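## Task

Pick up the tube on the shelved bench by the door and lower it fully into one of the holes in the tube rack on the shelved bench by the window. The tube must never reach the floor, and the robot must not topple or be left leaning; either one means failure.

## Robot and tools

Robot: TidyBot++, a four-caster mobile base (0.54 m long, 0.50 m wide, 0.38 m tall) with one seven-joint arm and a two-finger gripper. The shoulder sits 0.12 m ahead of the base centre, 0.68 m up. Segments: upper arm 0.42 m, forearm 0.31 m, hand 0.31 m to the hand point. The arm begins folded, hand pointing down, reaching about 0.08 m past the base front. A downward-pointing hand can be lifted to roughly 0.94 m above the floor, and only close to the base. Cameras: base_camera (on the base, looking forward) and wrist_camera (on the hand, looking where it points).

Frames (metres): the base frame has its origin on the floor below the base centre, x forward, y left, z up. The odometry frame equals the base frame as it was when the scene began; base_odometry reports x, y and heading (rad, left positive, -3.142 to 3.142) there, from wheel turns only, so slip is counted as motion. base_tilt is in degrees, forward and right positive.

Tool move: one action per call. Keys:
- base: object with any of translate_m (forward +, -2 to 2 m), strafe_m (left +, -2 to 2 m), rotate_rad (counter-clockwise seen from above +, -6.3 to 6.3). These are offsets from where the base last reported itself, measured along its axes at the start of the command.
- joints: absolute angles by name. joint_1_rad any angle (positive turns the arm clockwise from above, the opposite sense to rotate_rad); joint_2_rad -2.249 to 2.249 (0 = upper arm vertical); joint_3_rad any angle; joint_4_rad -2.579 to 2.579 (elbow, 0 = straight); joint_5_rad any angle; joint_6_rad -2.099 to 2.099 (wrist); joint_7_rad any angle (at 1.57 with the hand down, fingers open left/right). gripper_pos 0 (open, about 85 mm gap) to 1 (closed); gap is roughly 85 x (1 - gripper_pos) mm. Unlimited joints take the short way round; to go further, send steps below half a turn.
- target: one list of seven numbers [x, y, z, qw, qx, qy, qz], an absolute hand pose in the base frame, same form as the hand_pose line. The hand point lies midway between the finger pads; its z axis runs out along the fingers, its y axis is the closing direction. With target, joints may only carry gripper_pos.
- speeds: optional caps for this action only: translate_m and strafe_m 0.05 to 0.5 m/s (give only one of them when both move), rotate_rad 0.1 to 1.57 rad/s, gripper_pos 0.234 to 0.993 per s.
- cameras: list of base_camera, wrist_camera or all; omitted means all, [] means none.
- blocking: true/omitted waits until everything rests; false returns in about 0.5 s while motion continues.
A move with no action simply reports state and images. Unknown keys make the call invalid; out-of-range values get it refused, and a refusal or an unrequested stop cancels the rest of the reply's move, wait and finished_scene calls.

Other tools: wait(seconds 0 to 10, cameras) lets time pass and reports; stop(cameras) brakes every running motion; zoom_image(camera, region [x0, y0, x1, y1] in pixels, at most 504 x 504) enlarges part of the latest image; finished_scene(scene 1 or 2) ends the scene irreversibly. Scene 1 is practice and may be skipped.

Result lines: move is done, or the worst status. base_status, joint_status and hand_status give done, moving, off_target (rested short and may still push), stopped, contact_stop or time_out (an unrequested stop), not_followed (a self-collision check or pose unreachable held the arm back), torque_fault, limit_stop_at_motor_heat. hand_pose is the measured pose; hand_target is where the commanded joints would put it. motor_effort gives percent of motor maximum, with the peak in brackets. on_its_own lists things the robot did unasked. ARM HIT, MOTOR HOT and OVER-TEMPERATURE FAULT are warnings. pictures gives image order.

Practical notes: after a target reports done, the hand is usually within 3 cm; correct by adding (wanted minus measured) position to your last target. To keep a loaded hand steady, resend hand_target, not hand_pose. A grasped load makes the arm sag; correct with the same difference method and never command a joint to its current reading while loaded. Low, forward, close poses in front of the base often miss or drive the arm into the base, which no check prevents. An unreachable pose makes the arm roam up to 10 s and time out. When a carried tube meets the rack bottom, hand_pose stops falling while commands keep descending; watch effort and the wrist_camera image.

Avoid: driving or turning while the arm is snagged on something above about 0.6 m (tip risk), sideways swings of a stretched arm, reaching far out from the folded posture over nearby furniture, pushing the arm into benches (it will not slow down), squeezing hard on an object still resting on a surface, swinging loads fast, dropping or releasing the tube while it moves. Fingers close with about 100 to 140 N and lock. Long reaches or holding loads heat motors; heat or torque faults freeze the arm for a while. Thinking time consumes scene time.

Each tool is called after "Call:" as a command line: name --argument value for each argument, lists and objects as JSON in quotes; but a table of rows of numbers goes row by row, as --pt "numbers of a row", without its own name.

## Session

Call:
move --joints '{"joint_2_rad": -0.38, "joint_4_rad": -2.2, "joint_6_rad": 0.7}'

Scene clock: 2.23 s.
move: done
base_odometry: x=+0.000 y=+0.000 heading=+0.000
base_tilt: forward=+0.7 right=+0.0
base_status: not commanded
joint_positions: joint_1_rad=-0.037 joint_2_rad=-0.389 joint_3_rad=+3.138 joint_4_rad=-2.212 joint_5_rad=-0.046 joint_6_rad=+0.666 joint_7_rad=+1.600 gripper_pos=+0.000
joint_status: all done
motor_effort: joint_1_rad=+0(1) joint_2_rad=-7(8) joint_3_rad=+0(1) joint_4_rad=+21(22) joint_5_rad=+0(1) joint_6_rad=+8(9) joint_7_rad=-2(2)
hand_pose: x=+0.5489 y=+0.0106 z=+1.1173 quat_wxyz=(-0.012, +0.547, -0.002, +0.837) (m; base frame)
hand_target: x=+0.5476 y=+0.0102 z=+1.1305 quat_wxyz=(-0.011, +0.531, -0.003, +0.847) (m; base frame)
hand_status: not commanded
pictures: base_camera, wrist_camera
camera_calibration:
wrist_camera: T_world_to_cam=[[-0.0143732, -0.999406, -0.031324, 0.0440939], [0.411416, 0.0226415, -0.911166, 0.852583], [0.911334, -0.0259835, 0.410846, -0.822884], [0, 0, 0, 1]] pos_world=[0.39979, 0.0033825, 1.11631]

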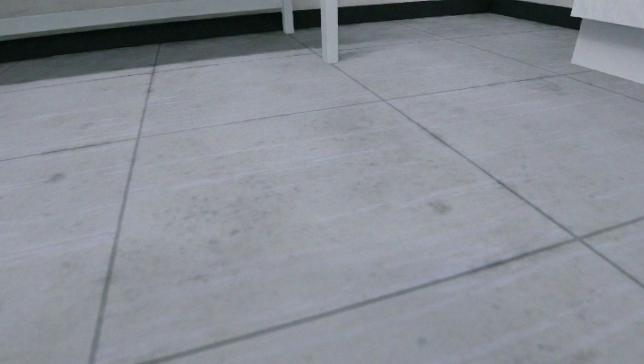

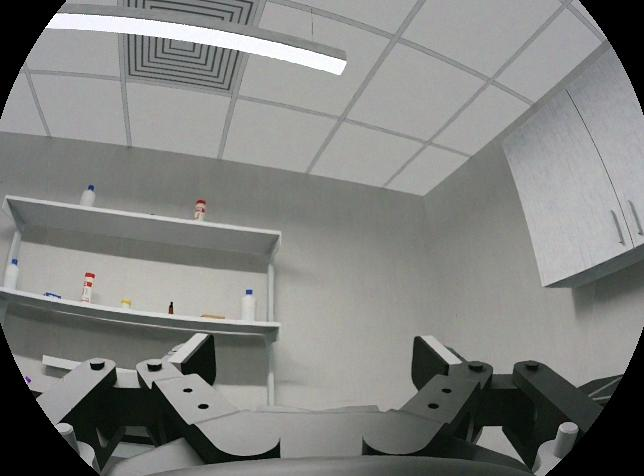

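Call:
move --joints '{"joint_6_rad": 0.1}'

Call:
move --base '{"rotate_rad": 1.0}'

Call:
move --base '{"rotate_rad": 1.0}'

Call:
move --base '{"rotate_rad": 1.1}'

Call:
move --base '{"rotate_rad": 1.0}'

Call:
move --base '{"rotate_rad": 1.1}'

Scene clock: 3.93 s.
move: done
base_odometry: x=+0.000 y=+0.000 heading=+0.000
base_tilt: forward=+0.6 right=+0.0
base_status: not commanded
joint_positions: joint_1_rad=-0.037 joint_2_rad=-0.387 joint_3_rad=+3.138 joint_4_rad=-2.209 joint_5_rad=-0.046 joint_6_rad=+0.134 joint_7_rad=+1.600 gripper_pos=+0.000
joint_status: all done
motor_effort: joint_1_rad=+0(0) joint_2_rad=-7(9) joint_3_rad=+1(1) joint_4_rad=+22(25) joint_5_rad=+0(1) joint_6_rad=+8(10) joint_7_rad=-1(2)
hand_pose: x=+0.5733 y=+0.0183 z=+0.9567 quat_wxyz=(-0.016, +0.747, +0.008, +0.664) (m; base frame)
hand_target: x=+0.5750 y=+0.0188 z=+0.9487 quat_wxyz=(-0.016, +0.758, +0.008, +0.652) (m; base frame)
hand_status: not commanded
pictures: base_camera, wrist_camera
camera_calibration:
wrist_camera: T_world_to_cam=[[-0.0022504, -0.999937, -0.0109721, 0.0207084], [-0.106031, 0.0111489, -0.9943, 1.07233], [0.99436, -0.0010742, -0.106049, -0.332492], [0, 0, 0, 1]] pos_world=[0.444362, 0.00839469, 1.03118]

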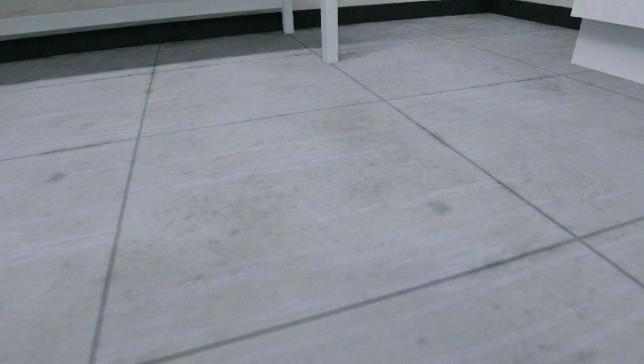

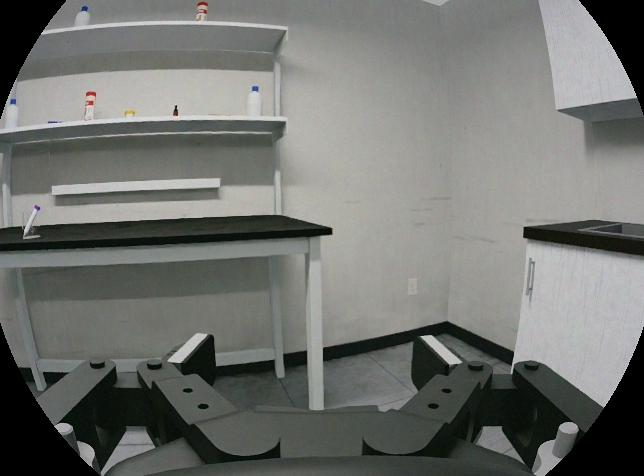

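Scene clock: 5.83 s.
move: done
base_odometry: x=+0.000 y=+0.000 heading=+1.000
base_tilt: forward=+0.7 right=+0.1
base_status: done
joint_positions: joint_1_rad=-0.037 joint_2_rad=-0.387 joint_3_rad=+3.135 joint_4_rad=-2.209 joint_5_rad=-0.046 joint_6_rad=+0.134 joint_7_rad=+1.600 gripper_pos=+0.000
joint_status: not commanded
motor_effort: joint_1_rad=+0(2) joint_2_rad=-8(9) joint_3_rad=+0(2) joint_4_rad=+21(23) joint_5_rad=-1(1) joint_6_rad=+8(9) joint_7_rad=-1(2)
hand_pose: x=+0.5732 y=+0.0200 z=+0.9566 quat_wxyz=(-0.017, +0.747, +0.009, +0.664) (m; base frame)
hand_target: x=+0.5750 y=+0.0188 z=+0.9487 quat_wxyz=(-0.016, +0.758, +0.008, +0.652) (m; base frame)
hand_status: not commanded
pictures: base_camera, wrist_camera
camera_calibration:
wrist_camera: T_world_to_cam=[[0.000773695, -0.999951, -0.00986331, 0.0196234], [-0.105964, 0.0097258, -0.994322, 1.07232], [0.99437, 0.00181446, -0.105951, -0.332544], [0, 0, 0, 1]] pos_world=[0.444283, 0.00979671, 1.03119]

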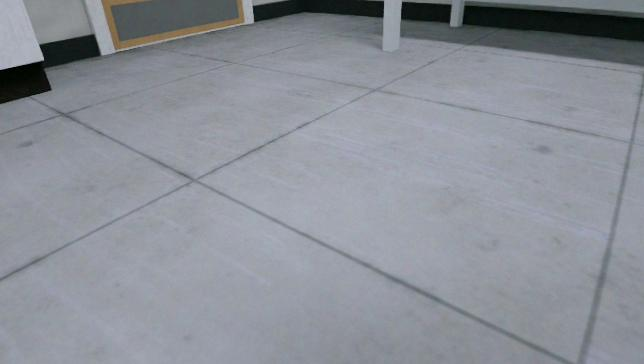

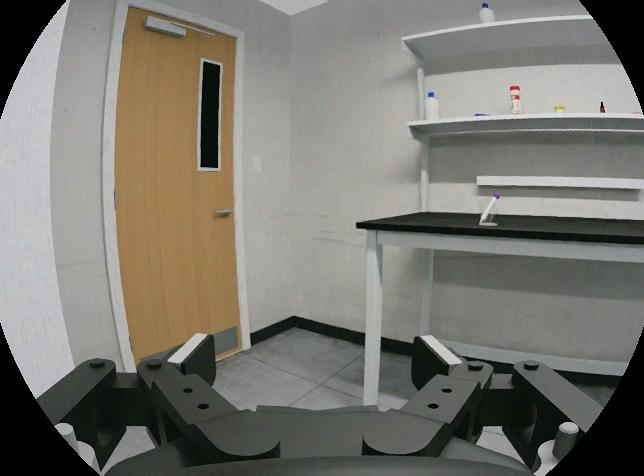

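Scene clock: 7.73 s.
move: done
base_odometry: x=+0.000 y=+0.000 heading=+2.000
base_tilt: forward=+0.7 right=+0.0
base_status: done
joint_positions: joint_1_rad=-0.038 joint_2_rad=-0.387 joint_3_rad=+3.134 joint_4_rad=-2.209 joint_5_rad=-0.046 joint_6_rad=+0.134 joint_7_rad=+1.600 gripper_pos=+0.000
joint_status: not commanded
motor_effort: joint_1_rad=+0(2) joint_2_rad=-8(8) joint_3_rad=+1(2) joint_4_rad=+22(22) joint_5_rad=+0(1) joint_6_rad=+8(9) joint_7_rad=-1(2)
hand_pose: x=+0.5732 y=+0.0203 z=+0.9566 quat_wxyz=(-0.017, +0.747, +0.009, +0.664) (m; base frame)
hand_target: x=+0.5750 y=+0.0188 z=+0.9487 quat_wxyz=(-0.016, +0.758, +0.008, +0.652) (m; base frame)
hand_status: not commanded
pictures: base_camera, wrist_camera
camera_calibration:
wrist_camera: T_world_to_cam=[[0.00139037, -0.999952, -0.00972309, 0.019405], [-0.10597, 0.00952102, -0.994324, 1.07232], [0.994368, 0.00241283, -0.105951, -0.332554], [0, 0, 0, 1]] pos_world=[0.444288, 0.00999687, 1.03119]

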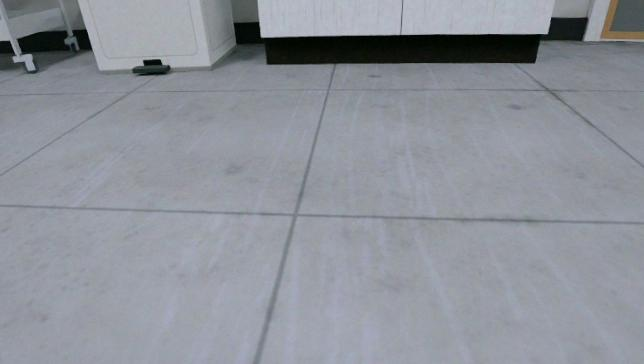

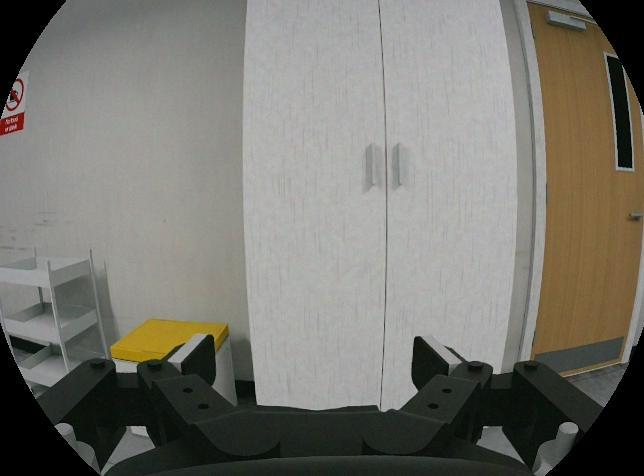

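Scene clock: 9.70 s.
move: done
base_odometry: x=+0.000 y=+0.000 heading=+3.099
base_tilt: forward=+0.7 right=+0.1
base_status: done
joint_positions: joint_1_rad=-0.038 joint_2_rad=-0.387 joint_3_rad=+3.134 joint_4_rad=-2.209 joint_5_rad=-0.046 joint_6_rad=+0.134 joint_7_rad=+1.600 gripper_pos=+0.000
joint_status: not commanded
motor_effort: joint_1_rad=+0(1) joint_2_rad=-7(8) joint_3_rad=+1(2) joint_4_rad=+22(22) joint_5_rad=+0(1) joint_6_rad=+8(9) joint_7_rad=-2(2)
hand_pose: x=+0.5732 y=+0.0205 z=+0.9566 quat_wxyz=(-0.017, +0.747, +0.010, +0.664) (m; base frame)
hand_target: x=+0.5750 y=+0.0188 z=+0.9487 quat_wxyz=(-0.016, +0.758, +0.008, +0.652) (m; base frame)
hand_status: not commanded
pictures: base_camera, wrist_camera
camera_calibration:
wrist_camera: T_world_to_cam=[[0.00169871, -0.999952, -0.00965298, 0.0192958], [-0.105972, 0.00941863, -0.994324, 1.07232], [0.994368, 0.00271201, -0.105951, -0.332559], [0, 0, 0, 1]] pos_world=[0.44429, 0.010097, 1.03119]

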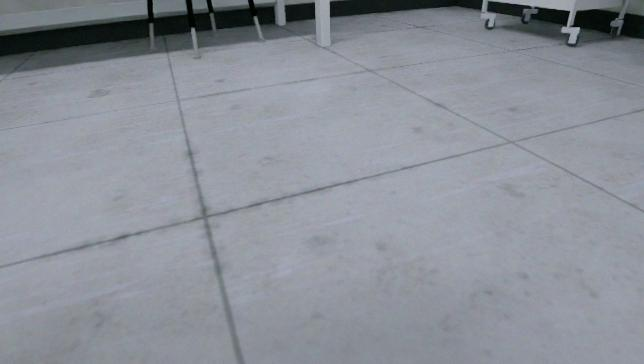

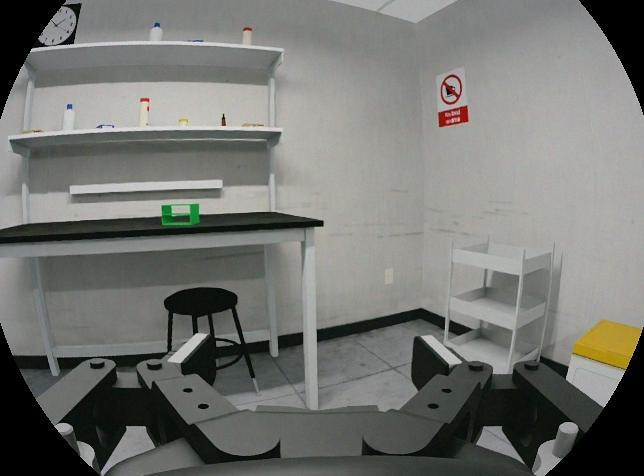

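Scene clock: 11.60 s.
move: done
base_odometry: x=+0.000 y=+0.000 heading=-2.184
base_tilt: forward=+0.7 right=+0.0
base_status: done
joint_positions: joint_1_rad=-0.038 joint_2_rad=-0.387 joint_3_rad=+3.134 joint_4_rad=-2.209 joint_5_rad=-0.046 joint_6_rad=+0.134 joint_7_rad=+1.600 gripper_pos=+0.000
joint_status: not commanded
motor_effort: joint_1_rad=+0(2) joint_2_rad=-7(8) joint_3_rad=+0(2) joint_4_rad=+22(22) joint_5_rad=+0(1) joint_6_rad=+8(9) joint_7_rad=-1(2)
hand_pose: x=+0.5732 y=+0.0206 z=+0.9566 quat_wxyz=(-0.017, +0.747, +0.010, +0.664) (m; base frame)
hand_target: x=+0.5750 y=+0.0188 z=+0.9487 quat_wxyz=(-0.016, +0.758, +0.008, +0.652) (m; base frame)
hand_status: not commanded
pictures: base_camera, wrist_camera
camera_calibration:
wrist_camera: T_world_to_cam=[[0.00200704, -0.999952, -0.00958287, 0.0191866], [-0.105975, 0.00931624, -0.994325, 1.07233], [0.994367, 0.0030112, -0.105951, -0.332564], [0, 0, 0, 1]] pos_world=[0.444292, 0.010197, 1.03119]

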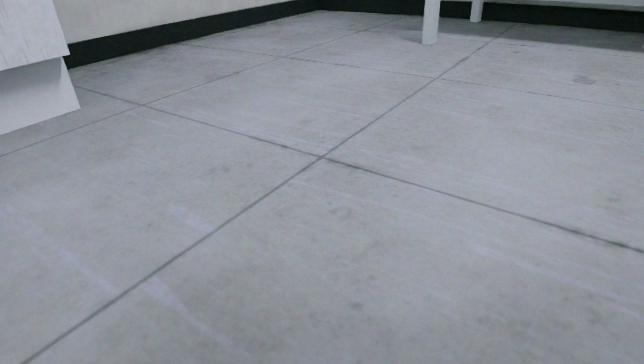

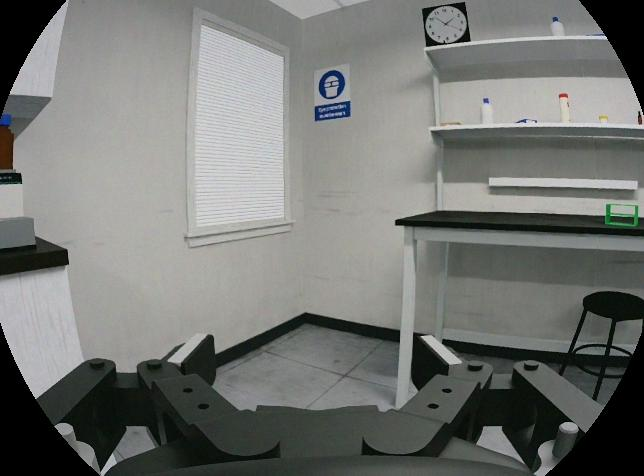

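Scene clock: 13.57 s.
move: done
base_odometry: x=+0.000 y=+0.000 heading=-1.085
base_tilt: forward=+0.7 right=+0.0
base_status: done
joint_positions: joint_1_rad=-0.038 joint_2_rad=-0.387 joint_3_rad=+3.134 joint_4_rad=-2.209 joint_5_rad=-0.046 joint_6_rad=+0.134 joint_7_rad=+1.600 gripper_pos=+0.000
joint_status: not commanded
motor_effort: joint_1_rad=+0(1) joint_2_rad=-7(8) joint_3_rad=+1(2) joint_4_rad=+22(23) joint_5_rad=-1(1) joint_6_rad=+9(9) joint_7_rad=-1(2)
hand_pose: x=+0.5732 y=+0.0207 z=+0.9566 quat_wxyz=(-0.017, +0.747, +0.010, +0.664) (m; base frame)
hand_target: x=+0.5750 y=+0.0188 z=+0.9487 quat_wxyz=(-0.016, +0.758, +0.008, +0.652) (m; base frame)
hand_status: not commanded
pictures: base_camera, wrist_camera
camera_calibration:
wrist_camera: T_world_to_cam=[[0.00210655, -0.999952, -0.00959267, 0.0192524], [-0.105976, 0.00931544, -0.994325, 1.07233], [0.994366, 0.00311119, -0.105951, -0.332566], [0, 0, 0, 1]] pos_world=[0.444293, 0.010297, 1.03119]

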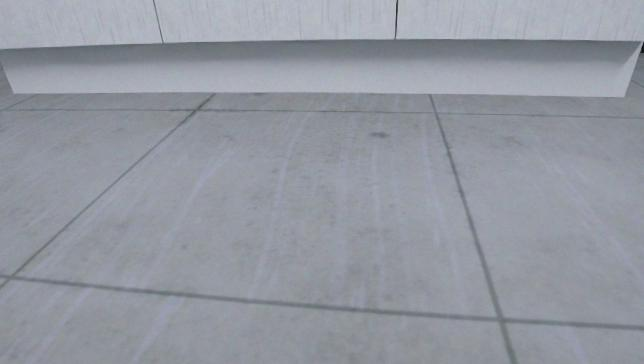

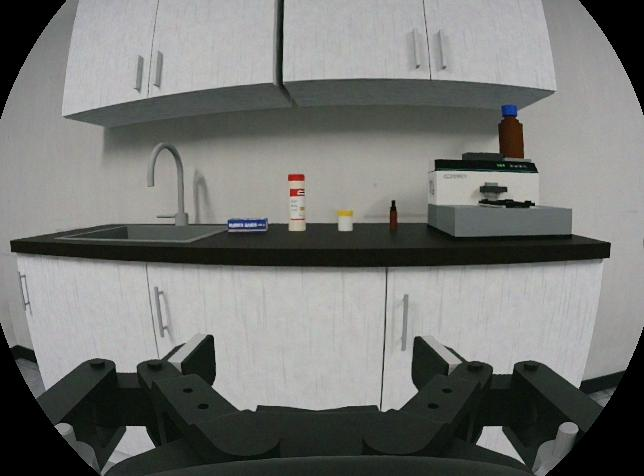

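Call:
move --base '{"rotate_rad": 1.571}'

Call:
zoom_image --camera "wrist_camera" --region '[120, 100, 420, 320]'

Scene clock: 16.60 s.
move: done
base_odometry: x=+0.000 y=+0.000 heading=+0.486
base_tilt: forward=+0.7 right=+0.0
base_status: done
joint_positions: joint_1_rad=-0.038 joint_2_rad=-0.387 joint_3_rad=+3.134 joint_4_rad=-2.209 joint_5_rad=-0.046 joint_6_rad=+0.134 joint_7_rad=+1.600 gripper_pos=+0.000
joint_status: not commanded
motor_effort: joint_1_rad=+0(1) joint_2_rad=-7(9) joint_3_rad=+0(2) joint_4_rad=+22(23) joint_5_rad=+0(1) joint_6_rad=+8(9) joint_7_rad=-1(2)
hand_pose: x=+0.5732 y=+0.0208 z=+0.9566 quat_wxyz=(-0.017, +0.747, +0.010, +0.664) (m; base frame)
hand_target: x=+0.5750 y=+0.0188 z=+0.9487 quat_wxyz=(-0.016, +0.758, +0.008, +0.652) (m; base frame)
hand_status: not commanded
pictures: base_camera, wrist_camera
camera_calibration:
wrist_camera: T_world_to_cam=[[0.00230558, -0.999951, -0.00961228, 0.0192841], [-0.105978, 0.00931384, -0.994325, 1.07233], [0.994366, 0.00331118, -0.105951, -0.332569], [0, 0, 0, 1]] pos_world=[0.444294, 0.0103968, 1.03119]

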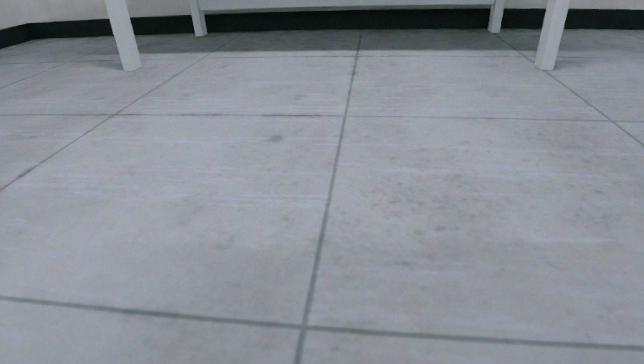

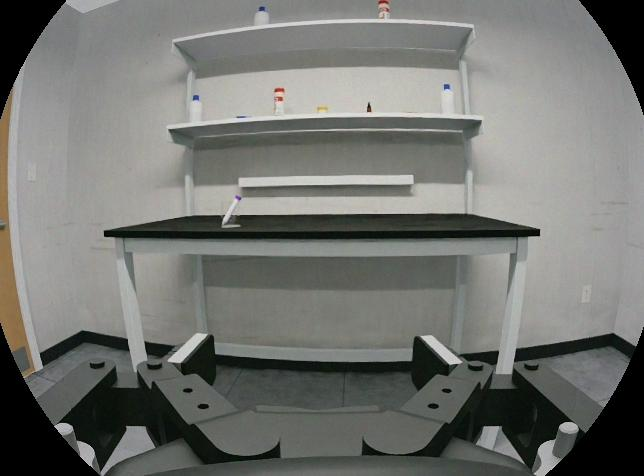

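Scaled by 1.680.

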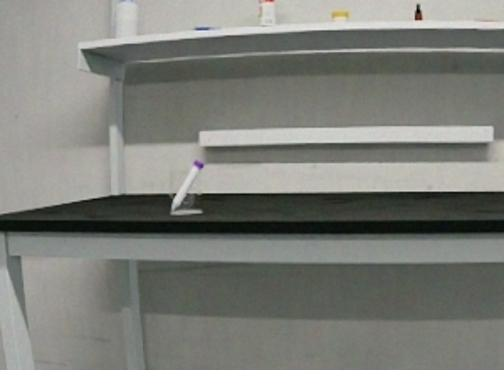

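Call:
move --base '{"translate_m": 0.7, "strafe_m": 0.33}'

Call:
zoom_image --camera "wrist_camera" --region '[220, 120, 420, 320]'

Scene clock: 19.73 s.
move: done
base_odometry: x=+0.465 y=+0.619 heading=+0.487
base_tilt: forward=+0.8 right=+0.0
base_status: done
joint_positions: joint_1_rad=-0.038 joint_2_rad=-0.384 joint_3_rad=+3.134 joint_4_rad=-2.209 joint_5_rad=-0.046 joint_6_rad=+0.134 joint_7_rad=+1.600 gripper_pos=+0.000
joint_status: not commanded
motor_effort: joint_1_rad=+0(1) joint_2_rad=-7(10) joint_3_rad=+0(2) joint_4_rad=+22(23) joint_5_rad=+0(1) joint_6_rad=+8(9) joint_7_rad=-1(2)
hand_pose: x=+0.5741 y=+0.0207 z=+0.9552 quat_wxyz=(-0.017, +0.748, +0.010, +0.663) (m; base frame)
hand_target: x=+0.5750 y=+0.0188 z=+0.9487 quat_wxyz=(-0.016, +0.758, +0.008, +0.652) (m; base frame)
hand_status: not commanded
pictures: base_camera, wrist_camera
camera_calibration:
wrist_camera: T_world_to_cam=[[0.00218531, -0.999952, -0.00950958, 0.0191201], [-0.109172, 0.00921419, -0.99398, 1.07252], [0.99402, 0.00321033, -0.109146, -0.330331], [0, 0, 0, 1]] pos_world=[0.445403, 0.0102972, 1.03019]

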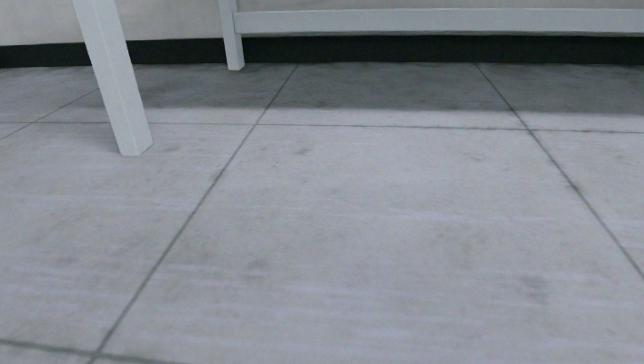

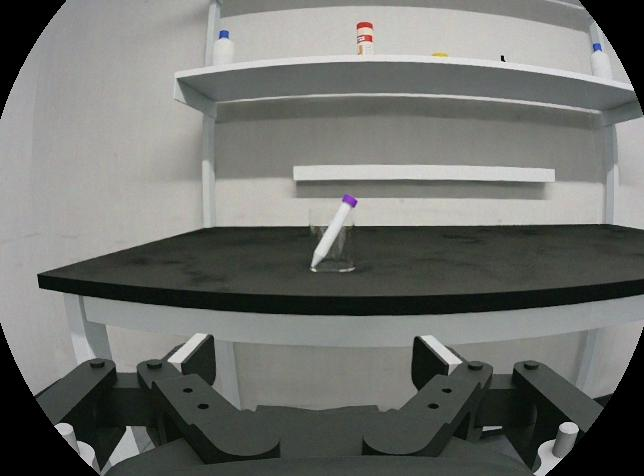

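Scaled by 2.520.

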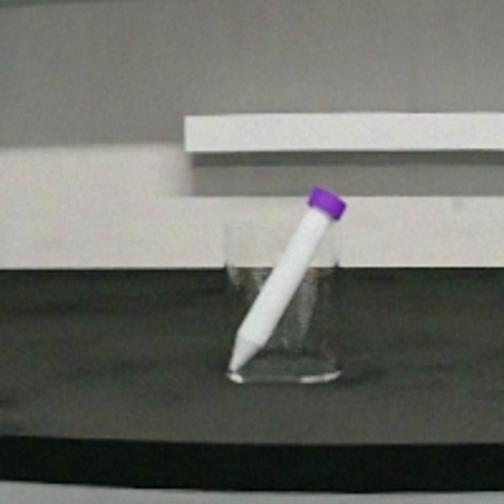

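Call:
move --target '[0.5, 0.0, 1.12, 0, 0.906, 0, 0.423]'

Call:
zoom_image --camera "wrist_camera" --region '[220, 100, 420, 300]'

Scene clock: 25.03 s.
move: done
base_odometry: x=+0.465 y=+0.619 heading=+0.487
base_tilt: forward=+0.7 right=+0.1
base_status: not commanded
joint_positions: joint_1_rad=-0.032 joint_2_rad=-0.207 joint_3_rad=+3.143 joint_4_rad=-0.985 joint_5_rad=-0.046 joint_6_rad=-1.448 joint_7_rad=+1.600 gripper_pos=+0.000
joint_status: not commanded
motor_effort: joint_1_rad=+0(0) joint_2_rad=-8(11) joint_3_rad=+0(1) joint_4_rad=+15(23) joint_5_rad=+0(2) joint_6_rad=+7(9) joint_7_rad=-1(2)
hand_pose: x=+0.4992 y=+0.0273 z=+1.1277 quat_wxyz=(-0.022, +0.896, +0.035, +0.441) (m; base frame)
hand_target: x=+0.5000 y=+0.0000 z=+1.1200 quat_wxyz=(+0.000, +0.906, +0.000, +0.423) (m; base frame)
hand_status: done (0.028 m and 5.3 deg from the pose sent, 0.182 m and 33.1 deg at the start)
pictures: base_camera, wrist_camera
camera_calibration:
wrist_camera: T_world_to_cam=[[0.0535489, -0.998504, 0.0110921, -0.0213176], [-0.598424, -0.0409814, -0.800131, 1.26277], [0.799388, 0.0362083, -0.599723, 0.412365], [0, 0, 0, 1]] pos_world=[0.427172, 0.0155331, 1.25792]

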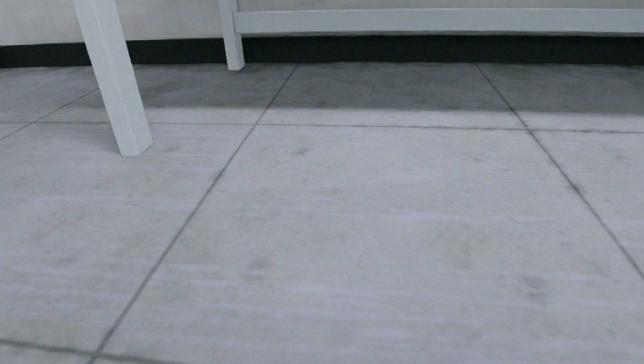

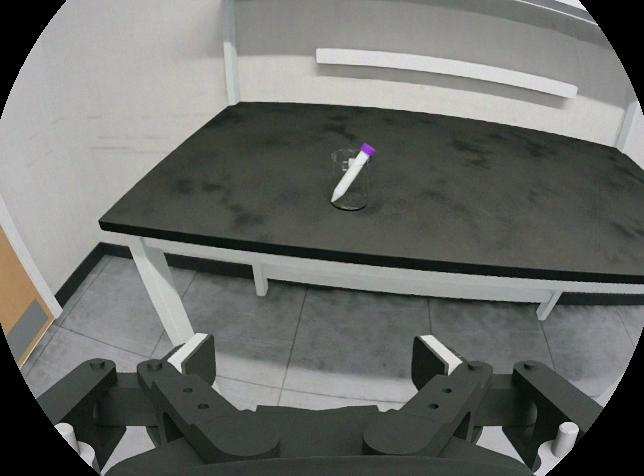

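Scaled by 2.520.

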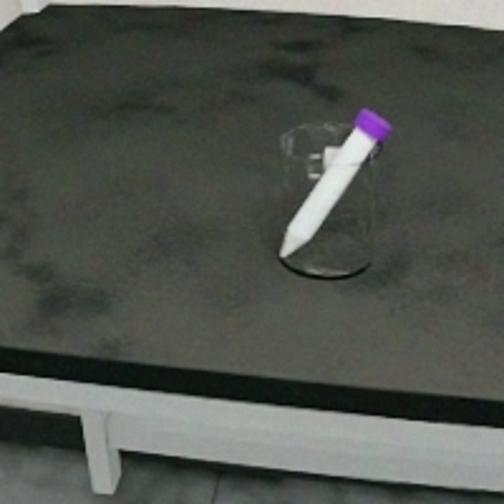

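Call:
move --base '{"translate_m": 0.3}'

Call:
move --target '[0.56, -0.03, 1.10, -0.126, 0.8646, -0.2695, 0.406]'

Call:
zoom_image --camera "wrist_camera" --region '[200, 80, 500, 380]'

Scene clock: 28.50 s.
move: done
base_odometry: x=+0.730 y=+0.759 heading=+0.487
base_tilt: forward=+0.7 right=+0.1
base_status: done
joint_positions: joint_1_rad=-0.032 joint_2_rad=-0.180 joint_3_rad=+3.144 joint_4_rad=-0.982 joint_5_rad=-0.046 joint_6_rad=-1.453 joint_7_rad=+1.600 gripper_pos=+0.000
joint_status: not commanded
motor_effort: joint_1_rad=+0(0) joint_2_rad=-9(14) joint_3_rad=+0(1) joint_4_rad=+16(17) joint_5_rad=-1(2) joint_6_rad=+7(8) joint_7_rad=-2(2)
hand_pose: x=+0.5100 y=+0.0271 z=+1.1179 quat_wxyz=(-0.022, +0.902, +0.034, +0.429) (m; base frame)
hand_target: x=+0.5000 y=+0.0000 z=+1.1200 quat_wxyz=(+0.000, +0.906, +0.000, +0.423) (m; base frame)
hand_status: not commanded
pictures: base_camera, wrist_camera
camera_calibration:
wrist_camera: T_world_to_cam=[[0.0525149, -0.998565, 0.0104896, -0.0208943], [-0.620646, -0.0408654, -0.783025, 1.25358], [0.78233, 0.0346101, -0.621901, 0.431382], [0, 0, 0, 1]] pos_world=[0.441644, 0.0154335, 1.25008]

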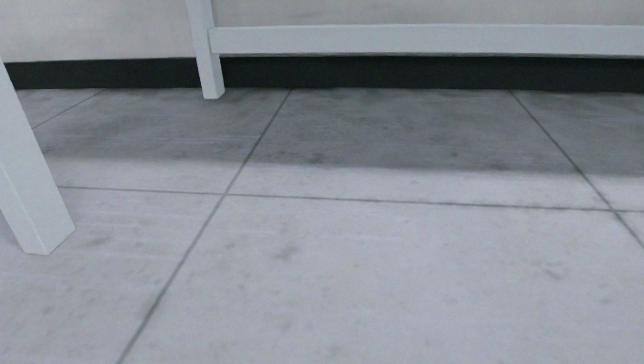

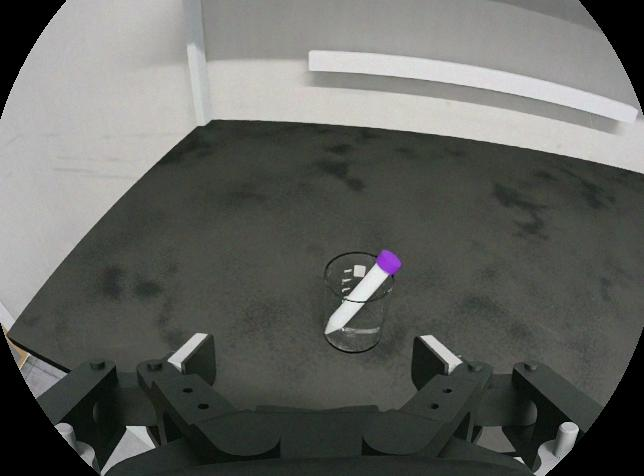

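Scene clock: 29.77 s.
move: done
base_odometry: x=+0.730 y=+0.759 heading=+0.487
base_tilt: forward=+0.7 right=+0.0
base_status: not commanded
joint_positions: joint_1_rad=+0.045 joint_2_rad=-0.103 joint_3_rad=+3.211 joint_4_rad=-0.982 joint_5_rad=-0.053 joint_6_rad=-1.403 joint_7_rad=+1.149 gripper_pos=+0.000
joint_status: not commanded
motor_effort: joint_1_rad=+0(1) joint_2_rad=-13(15) joint_3_rad=+0(2) joint_4_rad=+17(19) joint_5_rad=-1(2) joint_6_rad=+7(7) joint_7_rad=-1(2)
hand_pose: x=+0.5530 y=-0.0347 z=+1.0982 quat_wxyz=(-0.092, +0.878, -0.235, +0.407) (m; base frame)
hand_target: x=+0.5600 y=-0.0300 z=+1.1000 quat_wxyz=(-0.126, +0.864, -0.269, +0.406) (m; base frame)
hand_status: done (0.009 m and 5.7 deg from the pose sent, 0.078 m and 37.3 deg at the start)
pictures: base_camera, wrist_camera
camera_calibration:
wrist_camera: T_world_to_cam=[[-0.364439, -0.870398, -0.331045, 0.525504], [-0.5487, 0.487937, -0.678856, 1.12647], [0.752404, -0.0657568, -0.655411, 0.437487], [0, 0, 0, 1]] pos_world=[0.480443, -0.0634822, 1.22541]

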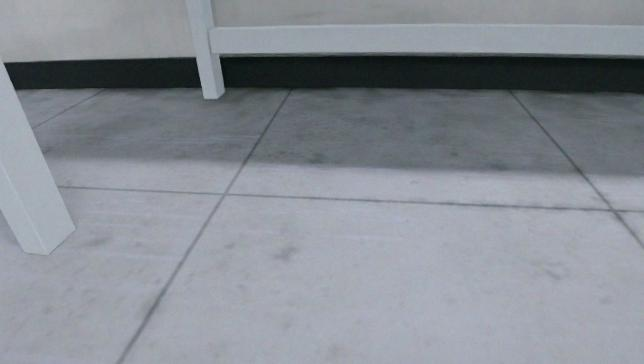

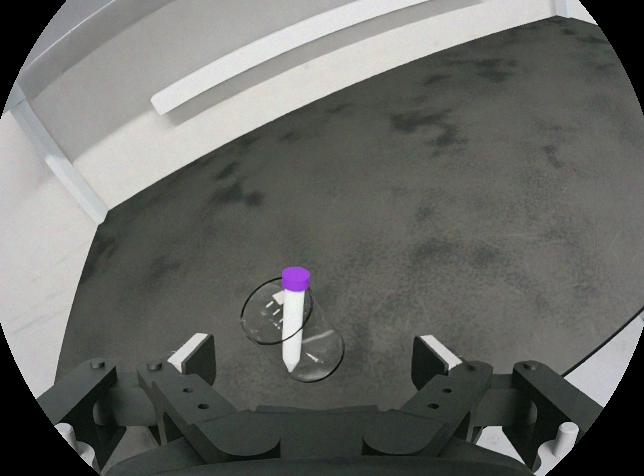

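Scaled by 1.680.

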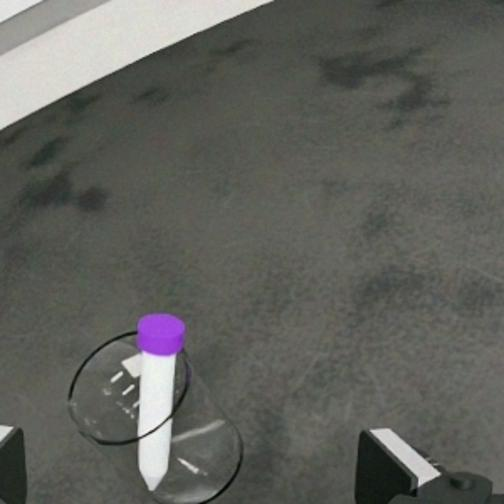

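Call:
move --target '[0.640, -0.037, 1.052, -0.126, 0.8646, -0.2695, 0.406]'

Call:
zoom_image --camera "wrist_camera" --region '[170, 180, 470, 476]'

Scene clock: 31.93 s.
move: done
base_odometry: x=+0.730 y=+0.759 heading=+0.487
base_tilt: forward=+0.7 right=+0.0
base_status: not commanded
joint_positions: joint_1_rad=+0.045 joint_2_rad=+0.020 joint_3_rad=+3.226 joint_4_rad=-1.055 joint_5_rad=-0.054 joint_6_rad=-1.224 joint_7_rad=+1.149 gripper_pos=+0.000
joint_status: not commanded
motor_effort: joint_1_rad=+0(0) joint_2_rad=-19(24) joint_3_rad=+0(1) joint_4_rad=+18(21) joint_5_rad=-1(2) joint_6_rad=+6(7) joint_7_rad=-1(2)
hand_pose: x=+0.6350 y=-0.0490 z=+1.0454 quat_wxyz=(-0.086, +0.878, -0.246, +0.401) (m; base frame)
hand_target: x=+0.6400 y=-0.0370 z=+1.0520 quat_wxyz=(-0.126, +0.864, -0.269, +0.406) (m; base frame)
hand_status: done (0.015 m and 5.6 deg from the pose sent, 0.098 m and 5.7 deg at the start)
pictures: base_camera, wrist_camera
camera_calibration:
wrist_camera: T_world_to_cam=[[-0.389617, -0.861751, -0.324936, 0.535498], [-0.548594, 0.50055, -0.669697, 1.13357], [0.739759, -0.082667, -0.667775, 0.360431], [0, 0, 0, 1]] pos_world=[0.563876, -0.0761471, 1.17384]

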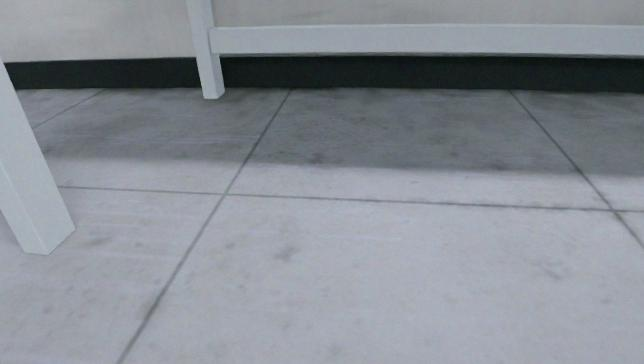

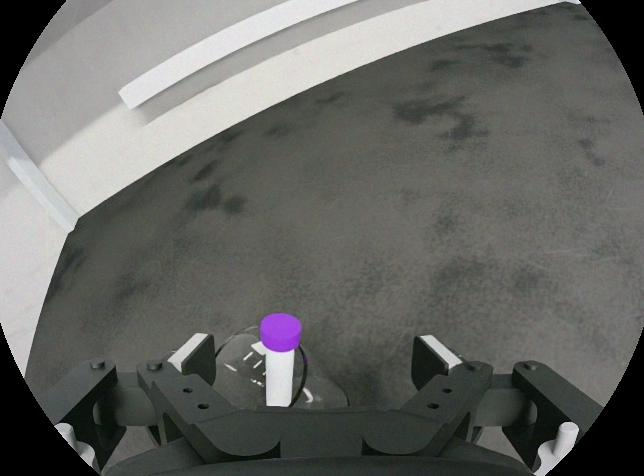

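Scaled by 1.680.

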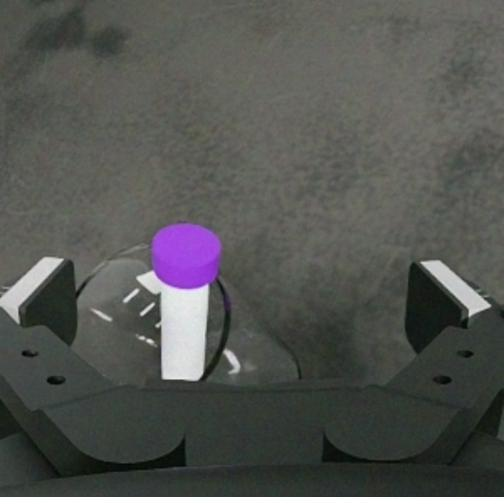

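Call:
move --target '[0.670, -0.0213, 1.0392, -0.126, 0.8646, -0.2695, 0.406]'

Call:
zoom_image --camera "wrist_camera" --region '[170, 180, 470, 476]'

Scene clock: 33.53 s.
move: done
base_odometry: x=+0.730 y=+0.759 heading=+0.487
base_tilt: forward=+0.7 right=+0.0
base_status: not commanded
joint_positions: joint_1_rad=+0.008 joint_2_rad=+0.060 joint_3_rad=+3.226 joint_4_rad=-1.055 joint_5_rad=-0.054 joint_6_rad=-1.175 joint_7_rad=+1.115 gripper_pos=+0.000
joint_status: not commanded
motor_effort: joint_1_rad=+0(1) joint_2_rad=-21(23) joint_3_rad=+0(1) joint_4_rad=+20(20) joint_5_rad=+0(2) joint_6_rad=+6(7) joint_7_rad=-1(2)
hand_pose: x=+0.6609 y=-0.0310 z=+1.0351 quat_wxyz=(-0.099, +0.877, -0.245, +0.401) (m; base frame)
hand_target: x=+0.6700 y=-0.0213 z=+1.0392 quat_wxyz=(-0.126, +0.864, -0.269, +0.406) (m; base frame)
hand_status: done (0.014 m and 4.5 deg from the pose sent, 0.045 m and 5.6 deg at the start)
pictures: base_camera, wrist_camera
camera_calibration:
wrist_camera: T_world_to_cam=[[-0.376306, -0.858664, -0.347979, 0.572897], [-0.548971, 0.509201, -0.662832, 1.12531], [0.746341, -0.0583976, -0.662997, 0.327307], [0, 0, 0, 1]] pos_world=[0.589065, -0.0619695, 1.16225]

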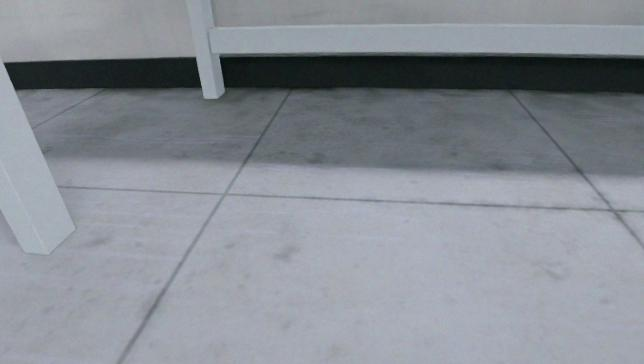

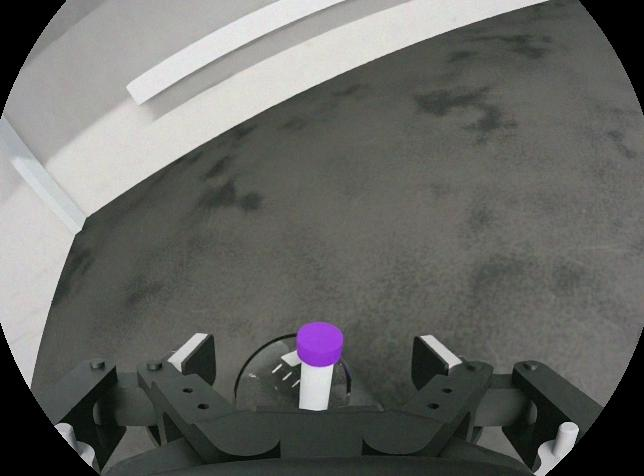

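Scaled by 1.680.

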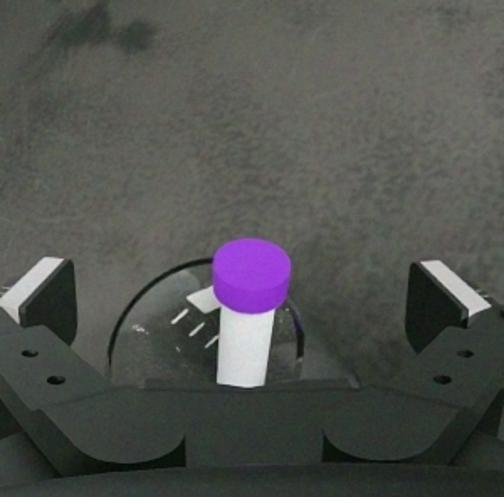

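Call:
move --target '[0.688, -0.025, 1.0236, -0.126, 0.8646, -0.2695, 0.406]'

Call:
zoom_image --camera "wrist_camera" --region '[170, 180, 470, 476]'

Scene clock: 35.00 s.
move: done
base_odometry: x=+0.730 y=+0.759 heading=+0.487
base_tilt: forward=+0.7 right=+0.0
base_status: not commanded
joint_positions: joint_1_rad=+0.008 joint_2_rad=+0.085 joint_3_rad=+3.228 joint_4_rad=-1.064 joint_5_rad=-0.054 joint_6_rad=-1.121 joint_7_rad=+1.115 gripper_pos=+0.000
joint_status: not commanded
motor_effort: joint_1_rad=+0(0) joint_2_rad=-22(24) joint_3_rad=+0(1) joint_4_rad=+19(20) joint_5_rad=+0(1) joint_6_rad=+7(7) joint_7_rad=-1(2)
hand_pose: x=+0.6796 y=-0.0334 z=+1.0298 quat_wxyz=(-0.100, +0.873, -0.245, +0.411) (m; base frame)
hand_target: x=+0.6880 y=-0.0250 z=+1.0236 quat_wxyz=(-0.126, +0.864, -0.269, +0.406) (m; base frame)
hand_status: done (0.013 m and 4.3 deg from the pose sent, 0.030 m and 4.5 deg at the start)
pictures: base_camera, wrist_camera
camera_calibration:
wrist_camera: T_world_to_cam=[[-0.372867, -0.858038, -0.353187, 0.579059], [-0.532999, 0.509635, -0.675414, 1.13533], [0.759527, -0.0635914, -0.647359, 0.2844], [0, 0, 0, 1]] pos_world=[0.605032, -0.0636626, 1.15544]

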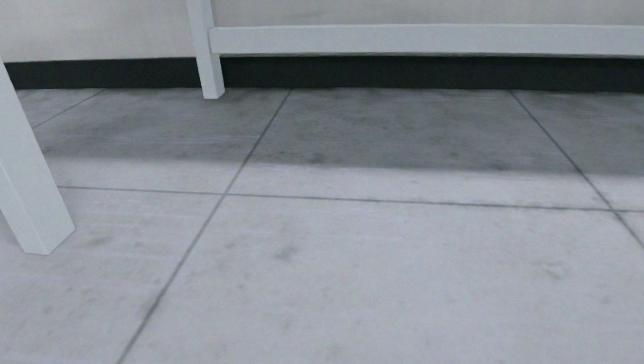

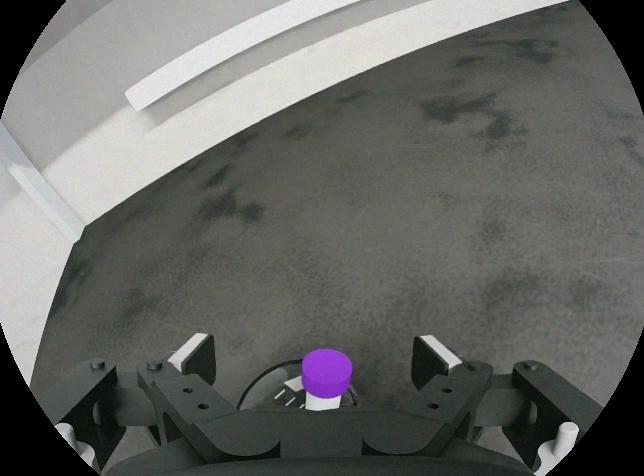

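Scaled by 1.680.

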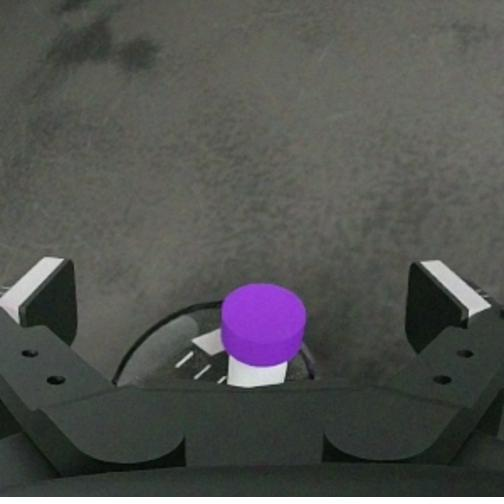

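Call:
move --target '[0.690, -0.028, 1.011, -0.126, 0.8646, -0.2695, 0.406]'

Call:
zoom_image --camera "wrist_camera" --region '[170, 180, 470, 476]'

Scene clock: 36.37 s.
move: done
base_odometry: x=+0.730 y=+0.759 heading=+0.487
base_tilt: forward=+0.7 right=+0.1
base_status: not commanded
joint_positions: joint_1_rad=+0.008 joint_2_rad=+0.086 joint_3_rad=+3.228 joint_4_rad=-1.115 joint_5_rad=-0.054 joint_6_rad=-1.081 joint_7_rad=+1.115 gripper_pos=+0.000
joint_status: not commanded
motor_effort: joint_1_rad=+0(0) joint_2_rad=-22(24) joint_3_rad=+0(1) joint_4_rad=+19(21) joint_5_rad=-1(1) joint_6_rad=+7(7) joint_7_rad=-2(2)
hand_pose: x=+0.6842 y=-0.0342 z=+1.0118 quat_wxyz=(-0.099, +0.875, -0.247, +0.406) (m; base frame)
hand_target: x=+0.6900 y=-0.0280 z=+1.0110 quat_wxyz=(-0.126, +0.864, -0.269, +0.406) (m; base frame)
hand_status: done (0.009 m and 4.2 deg from the pose sent, 0.022 m and 4.3 deg at the start)
pictures: base_camera, wrist_camera
camera_calibration:
wrist_camera: T_world_to_cam=[[-0.378782, -0.856642, -0.35027, 0.574866], [-0.539901, 0.511929, -0.668158, 1.12353], [0.751685, -0.0639749, -0.656412, 0.283802], [0, 0, 0, 1]] pos_world=[0.611017, -0.0645594, 1.13835]

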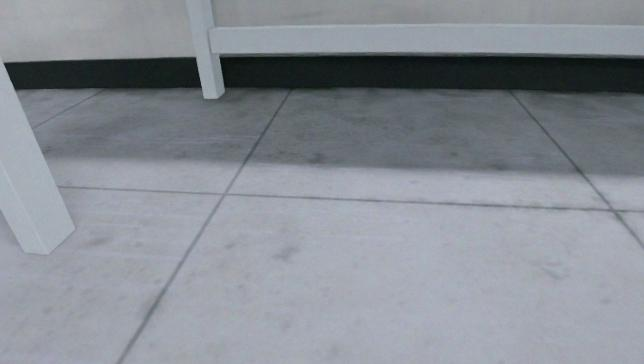

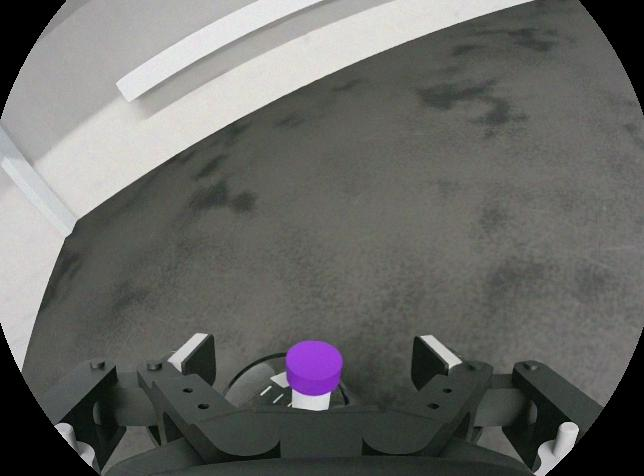

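Scaled by 1.680.

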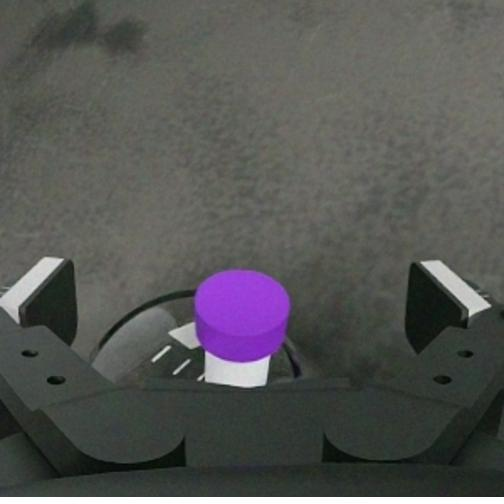

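Call:
move --joints '{"gripper_pos": 0.68}' --speeds '{"gripper_pos": 0.234}'

Call:
zoom_image --camera "wrist_camera" --region '[170, 180, 470, 476]'

Scene clock: 40.13 s.
move: done
base_odometry: x=+0.730 y=+0.759 heading=+0.487
base_tilt: forward=+0.7 right=+0.1
base_status: not commanded
joint_positions: joint_1_rad=+0.008 joint_2_rad=+0.086 joint_3_rad=+3.228 joint_4_rad=-1.115 joint_5_rad=-0.054 joint_6_rad=-1.081 joint_7_rad=+1.115 gripper_pos=+0.678
joint_status: all done
motor_effort: joint_1_rad=+0(0) joint_2_rad=-23(23) joint_3_rad=+0(1) joint_4_rad=+21(21) joint_5_rad=-1(2) joint_6_rad=+7(7) joint_7_rad=-1(2)
hand_pose: x=+0.6842 y=-0.0342 z=+1.0118 quat_wxyz=(-0.099, +0.875, -0.247, +0.406) (m; base frame)
hand_target: x=+0.6900 y=-0.0280 z=+1.0110 quat_wxyz=(-0.126, +0.864, -0.269, +0.406) (m; base frame)
hand_status: not commanded
pictures: base_camera, wrist_camera
camera_calibration:
wrist_camera: T_world_to_cam=[[-0.378782, -0.856642, -0.35027, 0.574866], [-0.539901, 0.511929, -0.668158, 1.12353], [0.751685, -0.0639749, -0.656412, 0.283802], [0, 0, 0, 1]] pos_world=[0.611017, -0.0645594, 1.13835]

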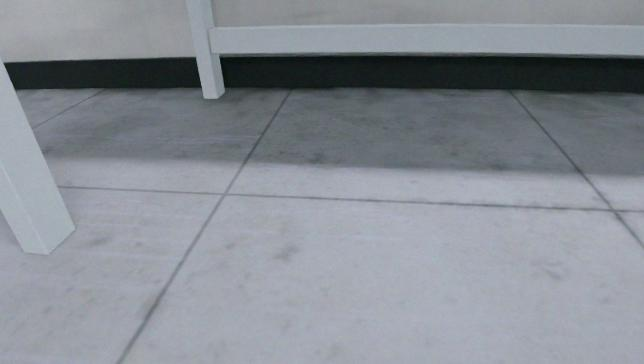

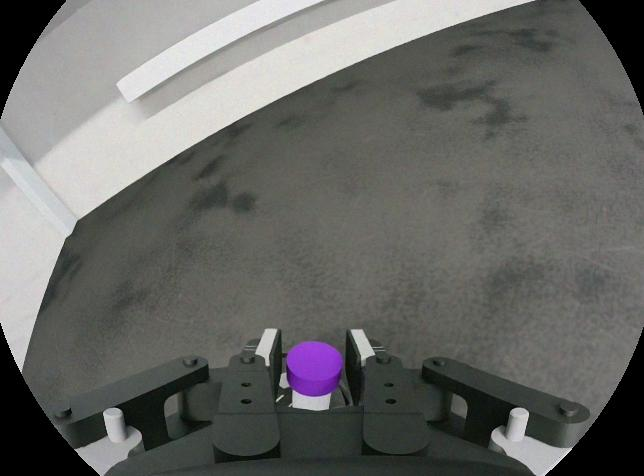

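Scaled by 1.680.

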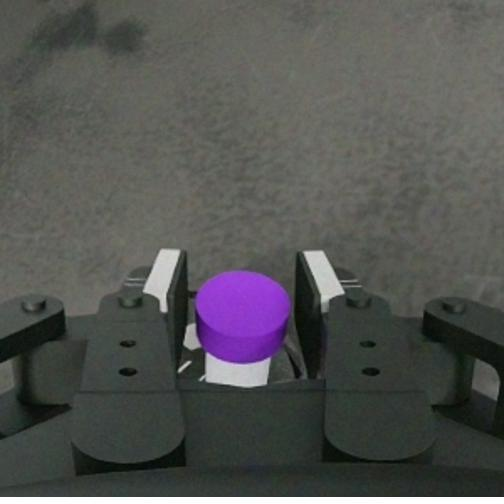

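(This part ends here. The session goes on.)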